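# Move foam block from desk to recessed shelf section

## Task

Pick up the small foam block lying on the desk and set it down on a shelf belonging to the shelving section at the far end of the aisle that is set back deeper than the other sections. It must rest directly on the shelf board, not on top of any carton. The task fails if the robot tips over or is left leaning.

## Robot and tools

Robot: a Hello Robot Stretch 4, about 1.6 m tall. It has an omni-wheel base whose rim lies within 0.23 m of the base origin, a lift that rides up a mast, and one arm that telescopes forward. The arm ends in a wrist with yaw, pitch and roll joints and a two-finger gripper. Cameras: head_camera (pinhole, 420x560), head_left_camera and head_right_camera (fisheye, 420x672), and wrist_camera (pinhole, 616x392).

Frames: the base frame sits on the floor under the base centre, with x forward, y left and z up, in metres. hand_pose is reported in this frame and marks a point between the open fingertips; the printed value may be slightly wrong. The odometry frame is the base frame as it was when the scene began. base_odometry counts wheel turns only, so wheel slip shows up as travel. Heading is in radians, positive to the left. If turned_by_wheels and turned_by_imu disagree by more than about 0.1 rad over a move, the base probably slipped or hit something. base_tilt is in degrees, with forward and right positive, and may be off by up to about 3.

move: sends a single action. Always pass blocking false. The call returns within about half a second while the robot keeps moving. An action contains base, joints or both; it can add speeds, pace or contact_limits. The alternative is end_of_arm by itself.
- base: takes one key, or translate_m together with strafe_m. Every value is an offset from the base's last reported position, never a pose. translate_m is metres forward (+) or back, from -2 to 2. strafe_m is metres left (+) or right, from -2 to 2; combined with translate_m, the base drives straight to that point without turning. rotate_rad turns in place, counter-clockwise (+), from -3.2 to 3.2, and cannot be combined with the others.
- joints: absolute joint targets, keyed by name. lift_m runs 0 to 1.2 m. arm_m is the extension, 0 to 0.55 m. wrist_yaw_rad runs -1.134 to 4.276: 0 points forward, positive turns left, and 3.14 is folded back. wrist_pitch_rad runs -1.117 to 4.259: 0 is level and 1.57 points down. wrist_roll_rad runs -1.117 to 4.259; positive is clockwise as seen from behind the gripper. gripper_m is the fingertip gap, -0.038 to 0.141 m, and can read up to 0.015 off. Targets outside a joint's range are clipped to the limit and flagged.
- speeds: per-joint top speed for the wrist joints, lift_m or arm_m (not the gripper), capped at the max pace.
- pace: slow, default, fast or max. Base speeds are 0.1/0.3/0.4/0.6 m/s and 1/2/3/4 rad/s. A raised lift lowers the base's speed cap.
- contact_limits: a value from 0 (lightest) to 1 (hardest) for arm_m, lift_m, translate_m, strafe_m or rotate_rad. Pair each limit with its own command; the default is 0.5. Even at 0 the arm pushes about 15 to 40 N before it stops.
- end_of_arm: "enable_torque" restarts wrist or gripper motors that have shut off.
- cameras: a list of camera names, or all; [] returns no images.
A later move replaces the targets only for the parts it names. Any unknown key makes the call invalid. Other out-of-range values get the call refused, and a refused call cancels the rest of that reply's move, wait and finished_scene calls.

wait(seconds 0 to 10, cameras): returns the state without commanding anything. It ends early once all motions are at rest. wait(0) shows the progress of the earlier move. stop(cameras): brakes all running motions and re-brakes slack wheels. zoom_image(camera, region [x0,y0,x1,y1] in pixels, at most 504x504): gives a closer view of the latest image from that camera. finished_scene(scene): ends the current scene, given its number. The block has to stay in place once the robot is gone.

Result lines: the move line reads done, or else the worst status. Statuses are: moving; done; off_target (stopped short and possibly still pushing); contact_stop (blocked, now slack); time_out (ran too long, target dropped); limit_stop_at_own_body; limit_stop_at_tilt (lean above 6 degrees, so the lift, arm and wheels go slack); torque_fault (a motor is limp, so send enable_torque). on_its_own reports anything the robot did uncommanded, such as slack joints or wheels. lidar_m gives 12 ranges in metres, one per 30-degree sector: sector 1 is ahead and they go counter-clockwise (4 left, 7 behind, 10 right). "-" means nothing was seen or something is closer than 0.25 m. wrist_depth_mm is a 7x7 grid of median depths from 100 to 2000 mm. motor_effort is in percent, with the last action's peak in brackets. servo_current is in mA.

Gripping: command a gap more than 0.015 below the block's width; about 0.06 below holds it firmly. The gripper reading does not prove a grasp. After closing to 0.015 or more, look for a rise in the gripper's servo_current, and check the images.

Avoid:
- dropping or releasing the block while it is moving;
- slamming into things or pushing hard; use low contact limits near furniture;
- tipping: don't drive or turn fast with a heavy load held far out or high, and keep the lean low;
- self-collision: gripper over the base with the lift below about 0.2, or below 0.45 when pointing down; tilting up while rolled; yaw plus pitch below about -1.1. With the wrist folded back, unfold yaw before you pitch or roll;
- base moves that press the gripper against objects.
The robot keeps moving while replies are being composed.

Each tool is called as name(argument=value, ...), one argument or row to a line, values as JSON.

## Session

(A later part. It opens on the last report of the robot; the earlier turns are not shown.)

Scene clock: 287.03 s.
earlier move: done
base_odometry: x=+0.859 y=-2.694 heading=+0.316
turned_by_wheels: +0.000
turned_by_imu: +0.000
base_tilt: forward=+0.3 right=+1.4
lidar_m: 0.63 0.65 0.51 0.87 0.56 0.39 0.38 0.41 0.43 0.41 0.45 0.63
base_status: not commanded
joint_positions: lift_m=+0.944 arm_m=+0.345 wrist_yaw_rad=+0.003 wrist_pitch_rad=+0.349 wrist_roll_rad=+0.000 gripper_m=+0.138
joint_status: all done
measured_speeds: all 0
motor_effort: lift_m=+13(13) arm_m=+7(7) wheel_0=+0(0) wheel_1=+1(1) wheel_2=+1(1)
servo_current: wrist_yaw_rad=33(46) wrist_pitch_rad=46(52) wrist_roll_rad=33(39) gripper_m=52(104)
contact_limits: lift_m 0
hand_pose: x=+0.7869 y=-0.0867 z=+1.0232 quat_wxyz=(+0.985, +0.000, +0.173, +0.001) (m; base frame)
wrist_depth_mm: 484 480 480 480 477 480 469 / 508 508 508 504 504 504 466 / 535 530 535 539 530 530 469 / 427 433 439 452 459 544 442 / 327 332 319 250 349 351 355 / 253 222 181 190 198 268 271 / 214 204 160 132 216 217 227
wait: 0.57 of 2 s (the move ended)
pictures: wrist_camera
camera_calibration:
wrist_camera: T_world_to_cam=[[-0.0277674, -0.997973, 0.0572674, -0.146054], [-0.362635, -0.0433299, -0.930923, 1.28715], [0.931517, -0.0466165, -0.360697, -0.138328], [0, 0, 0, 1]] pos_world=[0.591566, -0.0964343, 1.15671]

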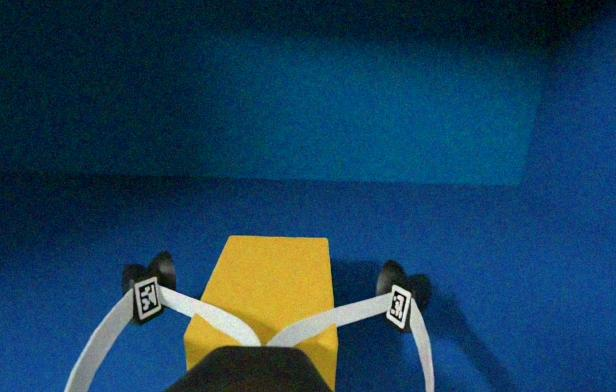

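move(
  joints={"lift_m":1.07},
  pace="slow",
  blocking=false,
  cameras=[],
)

wait(
  seconds=3,
  cameras=["wrist_camera"],
)

move(
  joints={"arm_m":0.02},
  blocking=false,
  cameras=[],
)

wait(
  seconds=3,
  cameras=["head_camera","wrist_camera"],
)

Scene clock: 293.67 s.
move: moving
base_odometry: x=+0.859 y=-2.694 heading=+0.316
turned_by_wheels: +0.000
turned_by_imu: -0.001
base_tilt: forward=+0.2 right=+1.4
lidar_m: 0.62 0.64 0.53 0.88 0.56 0.41 0.39 0.42 0.44 0.41 0.45 0.63
base_status: not commanded
joint_positions: lift_m=+0.969 arm_m=+0.345 wrist_yaw_rad=+0.003 wrist_pitch_rad=+0.350 wrist_roll_rad=+0.000 gripper_m=+0.138
joint_status: lift_m moving
measured_speeds: translate_m=+0.000 strafe_m=+0.000 rotate_rad=+0.000 lift_m=+0.099 arm_m=+0.000 wrist_yaw_rad=+0.000 wrist_pitch_rad=+0.001 wrist_roll_rad=+0.000
motor_effort: lift_m=+26(26) arm_m=+7(7) wheel_0=+0(1) wheel_1=+1(1) wheel_2=+1(1)
servo_current: wrist_yaw_rad=39(39) wrist_pitch_rad=33(52) wrist_roll_rad=33(33) gripper_m=39(52)
hand_pose: x=+0.7868 y=-0.0867 z=+1.0481 quat_wxyz=(+0.985, +0.000, +0.174, +0.001) (m; base frame)
wrist_depth_mm: 484 480 480 484 477 477 466 / 512 508 508 504 504 508 473 / 539 539 535 535 535 530 473 / 442 449 459 462 549 549 452 / 345 353 353 364 366 370 373 / 272 196 211 203 206 286 289 / 230 218 170 135 233 233 243
pictures: none
No camera images: "cameras" was empty.

Scene clock: 295.03 s.
earlier move: done
base_odometry: x=+0.859 y=-2.694 heading=+0.316
turned_by_wheels: +0.000
turned_by_imu: +0.000
base_tilt: forward=+0.4 right=+1.4
lidar_m: 0.61 0.67 0.52 0.85 0.55 0.40 0.39 0.44 0.44 0.40 0.44 0.65
base_status: not commanded
joint_positions: lift_m=+1.070 arm_m=+0.345 wrist_yaw_rad=+0.003 wrist_pitch_rad=+0.350 wrist_roll_rad=+0.000 gripper_m=+0.138
joint_status: all done
measured_speeds: all 0
motor_effort: lift_m=+24(26) arm_m=+6(7) wheel_0=+0(1) wheel_1=+1(1) wheel_2=+1(1)
servo_current: wrist_yaw_rad=39(46) wrist_pitch_rad=39(59) wrist_roll_rad=26(33) gripper_m=46(52)
hand_pose: x=+0.7868 y=-0.0867 z=+1.1490 quat_wxyz=(+0.985, +0.000, +0.174, +0.001) (m; base frame)
wrist_depth_mm: 488 480 480 480 477 477 473 / 508 508 508 508 504 504 473 / 535 539 535 535 535 535 473 / 569 569 569 564 569 564 466 / - 591 591 597 585 591 466 / 427 191 404 442 198 433 436 / 364 355 373 - 366 370 384
wait: 1.37 of 3 s (the move ended)
pictures: wrist_camera
camera_calibration:
wrist_camera: T_world_to_cam=[[-0.027708, -0.997973, 0.0572924, -0.153335], [-0.363638, -0.0433246, -0.930532, 1.40458], [0.931128, -0.0466169, -0.3617, -0.0914548], [0, 0, 0, 1]] pos_world=[0.591666, -0.0964343, 1.28271]

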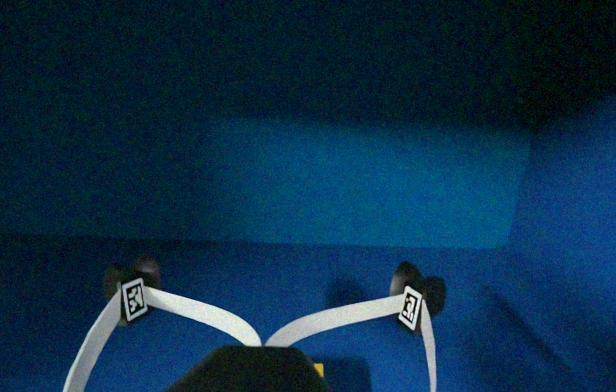

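Scene clock: 295.53 s.
move: moving
base_odometry: x=+0.859 y=-2.694 heading=+0.316
turned_by_wheels: +0.000
turned_by_imu: +0.000
base_tilt: forward=+0.4 right=+1.4
lidar_m: 0.63 0.66 0.51 0.85 0.55 0.41 0.38 0.42 0.44 0.41 0.44 0.65
base_status: not commanded
joint_positions: lift_m=+1.070 arm_m=+0.293 wrist_yaw_rad=+0.003 wrist_pitch_rad=+0.350 wrist_roll_rad=+0.000 gripper_m=+0.138
joint_status: arm_m moving
measured_speeds: translate_m=+0.000 strafe_m=+0.000 rotate_rad=+0.000 lift_m=+0.000 arm_m=-0.198 wrist_yaw_rad=+0.000 wrist_pitch_rad=+0.000 wrist_roll_rad=+0.000
motor_effort: lift_m=+24(24) arm_m=-9(9) wheel_0=+0(1) wheel_1=+1(1) wheel_2=+1(1)
servo_current: wrist_yaw_rad=39(46) wrist_pitch_rad=33(46) wrist_roll_rad=26(33) gripper_m=52(52)
hand_pose: x=+0.7349 y=-0.0867 z=+1.1490 quat_wxyz=(+0.985, +0.000, +0.174, +0.001) (m; base frame)
wrist_depth_mm: 530 525 521 521 517 517 484 / 559 554 554 549 544 544 484 / 585 585 585 580 574 574 480 / 627 615 615 615 609 603 455 / - - - - 634 621 473 / 424 191 402 445 198 433 433 / 362 357 375 - 366 370 384
pictures: none
No camera images: "cameras" was empty.

Scene clock: 297.13 s.
earlier move: done
base_odometry: x=+0.859 y=-2.694 heading=+0.316
turned_by_wheels: +0.000
turned_by_imu: +0.000
base_tilt: forward=+0.3 right=+1.4
lidar_m: 0.63 0.67 0.52 0.87 0.56 0.39 0.39 0.44 0.44 0.41 0.44 0.64
base_status: not commanded
joint_positions: lift_m=+1.070 arm_m=+0.020 wrist_yaw_rad=+0.003 wrist_pitch_rad=+0.350 wrist_roll_rad=+0.000 gripper_m=+0.138
joint_status: all done
measured_speeds: all 0
motor_effort: lift_m=+24(24) arm_m=-7(11) wheel_0=+0(1) wheel_1=+1(1) wheel_2=+1(1)
servo_current: wrist_yaw_rad=26(52) wrist_pitch_rad=39(59) wrist_roll_rad=26(33) gripper_m=39(52)
hand_pose: x=+0.4623 y=-0.0867 z=+1.1490 quat_wxyz=(+0.985, +0.000, +0.174, +0.001) (m; base frame)
wrist_depth_mm: - 778 778 768 768 768 459 / - - - - - - 459 / - - - - - - 459 / - - - - - - 455 / - - - 530 - - 462 / - 186 172 - 195 - 480 / - - - - - - 508
wait: 1.60 of 3 s (the move ended)
pictures: head_camera, wrist_camera
camera_calibration:
wrist_camera: T_world_to_cam=[[-0.0277022, -0.997973, 0.0572933, -0.162329], [-0.363725, -0.0433232, -0.930498, 1.28656], [0.931094, -0.0466159, -0.361787, 0.210817], [0, 0, 0, 1]] pos_world=[0.267165, -0.0964343, 1.28271]

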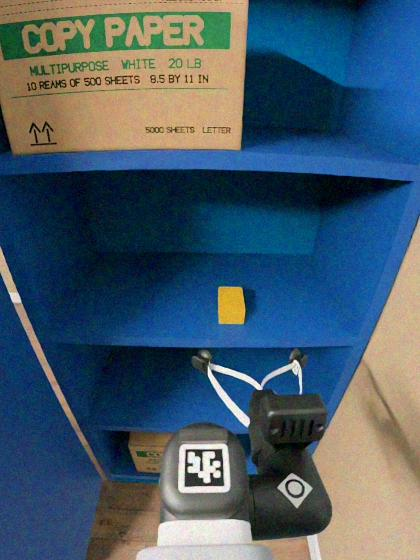

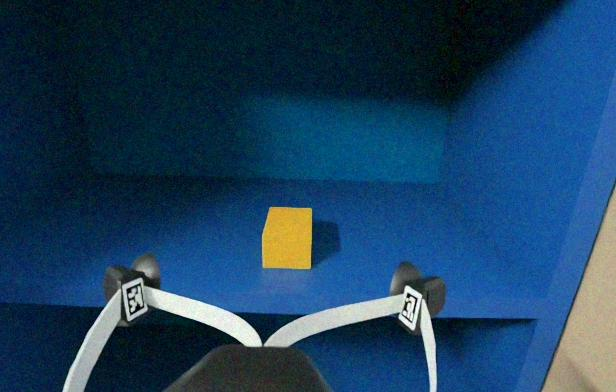

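finished_scene(
  scene=2,
)

The scene is finished: the task was done.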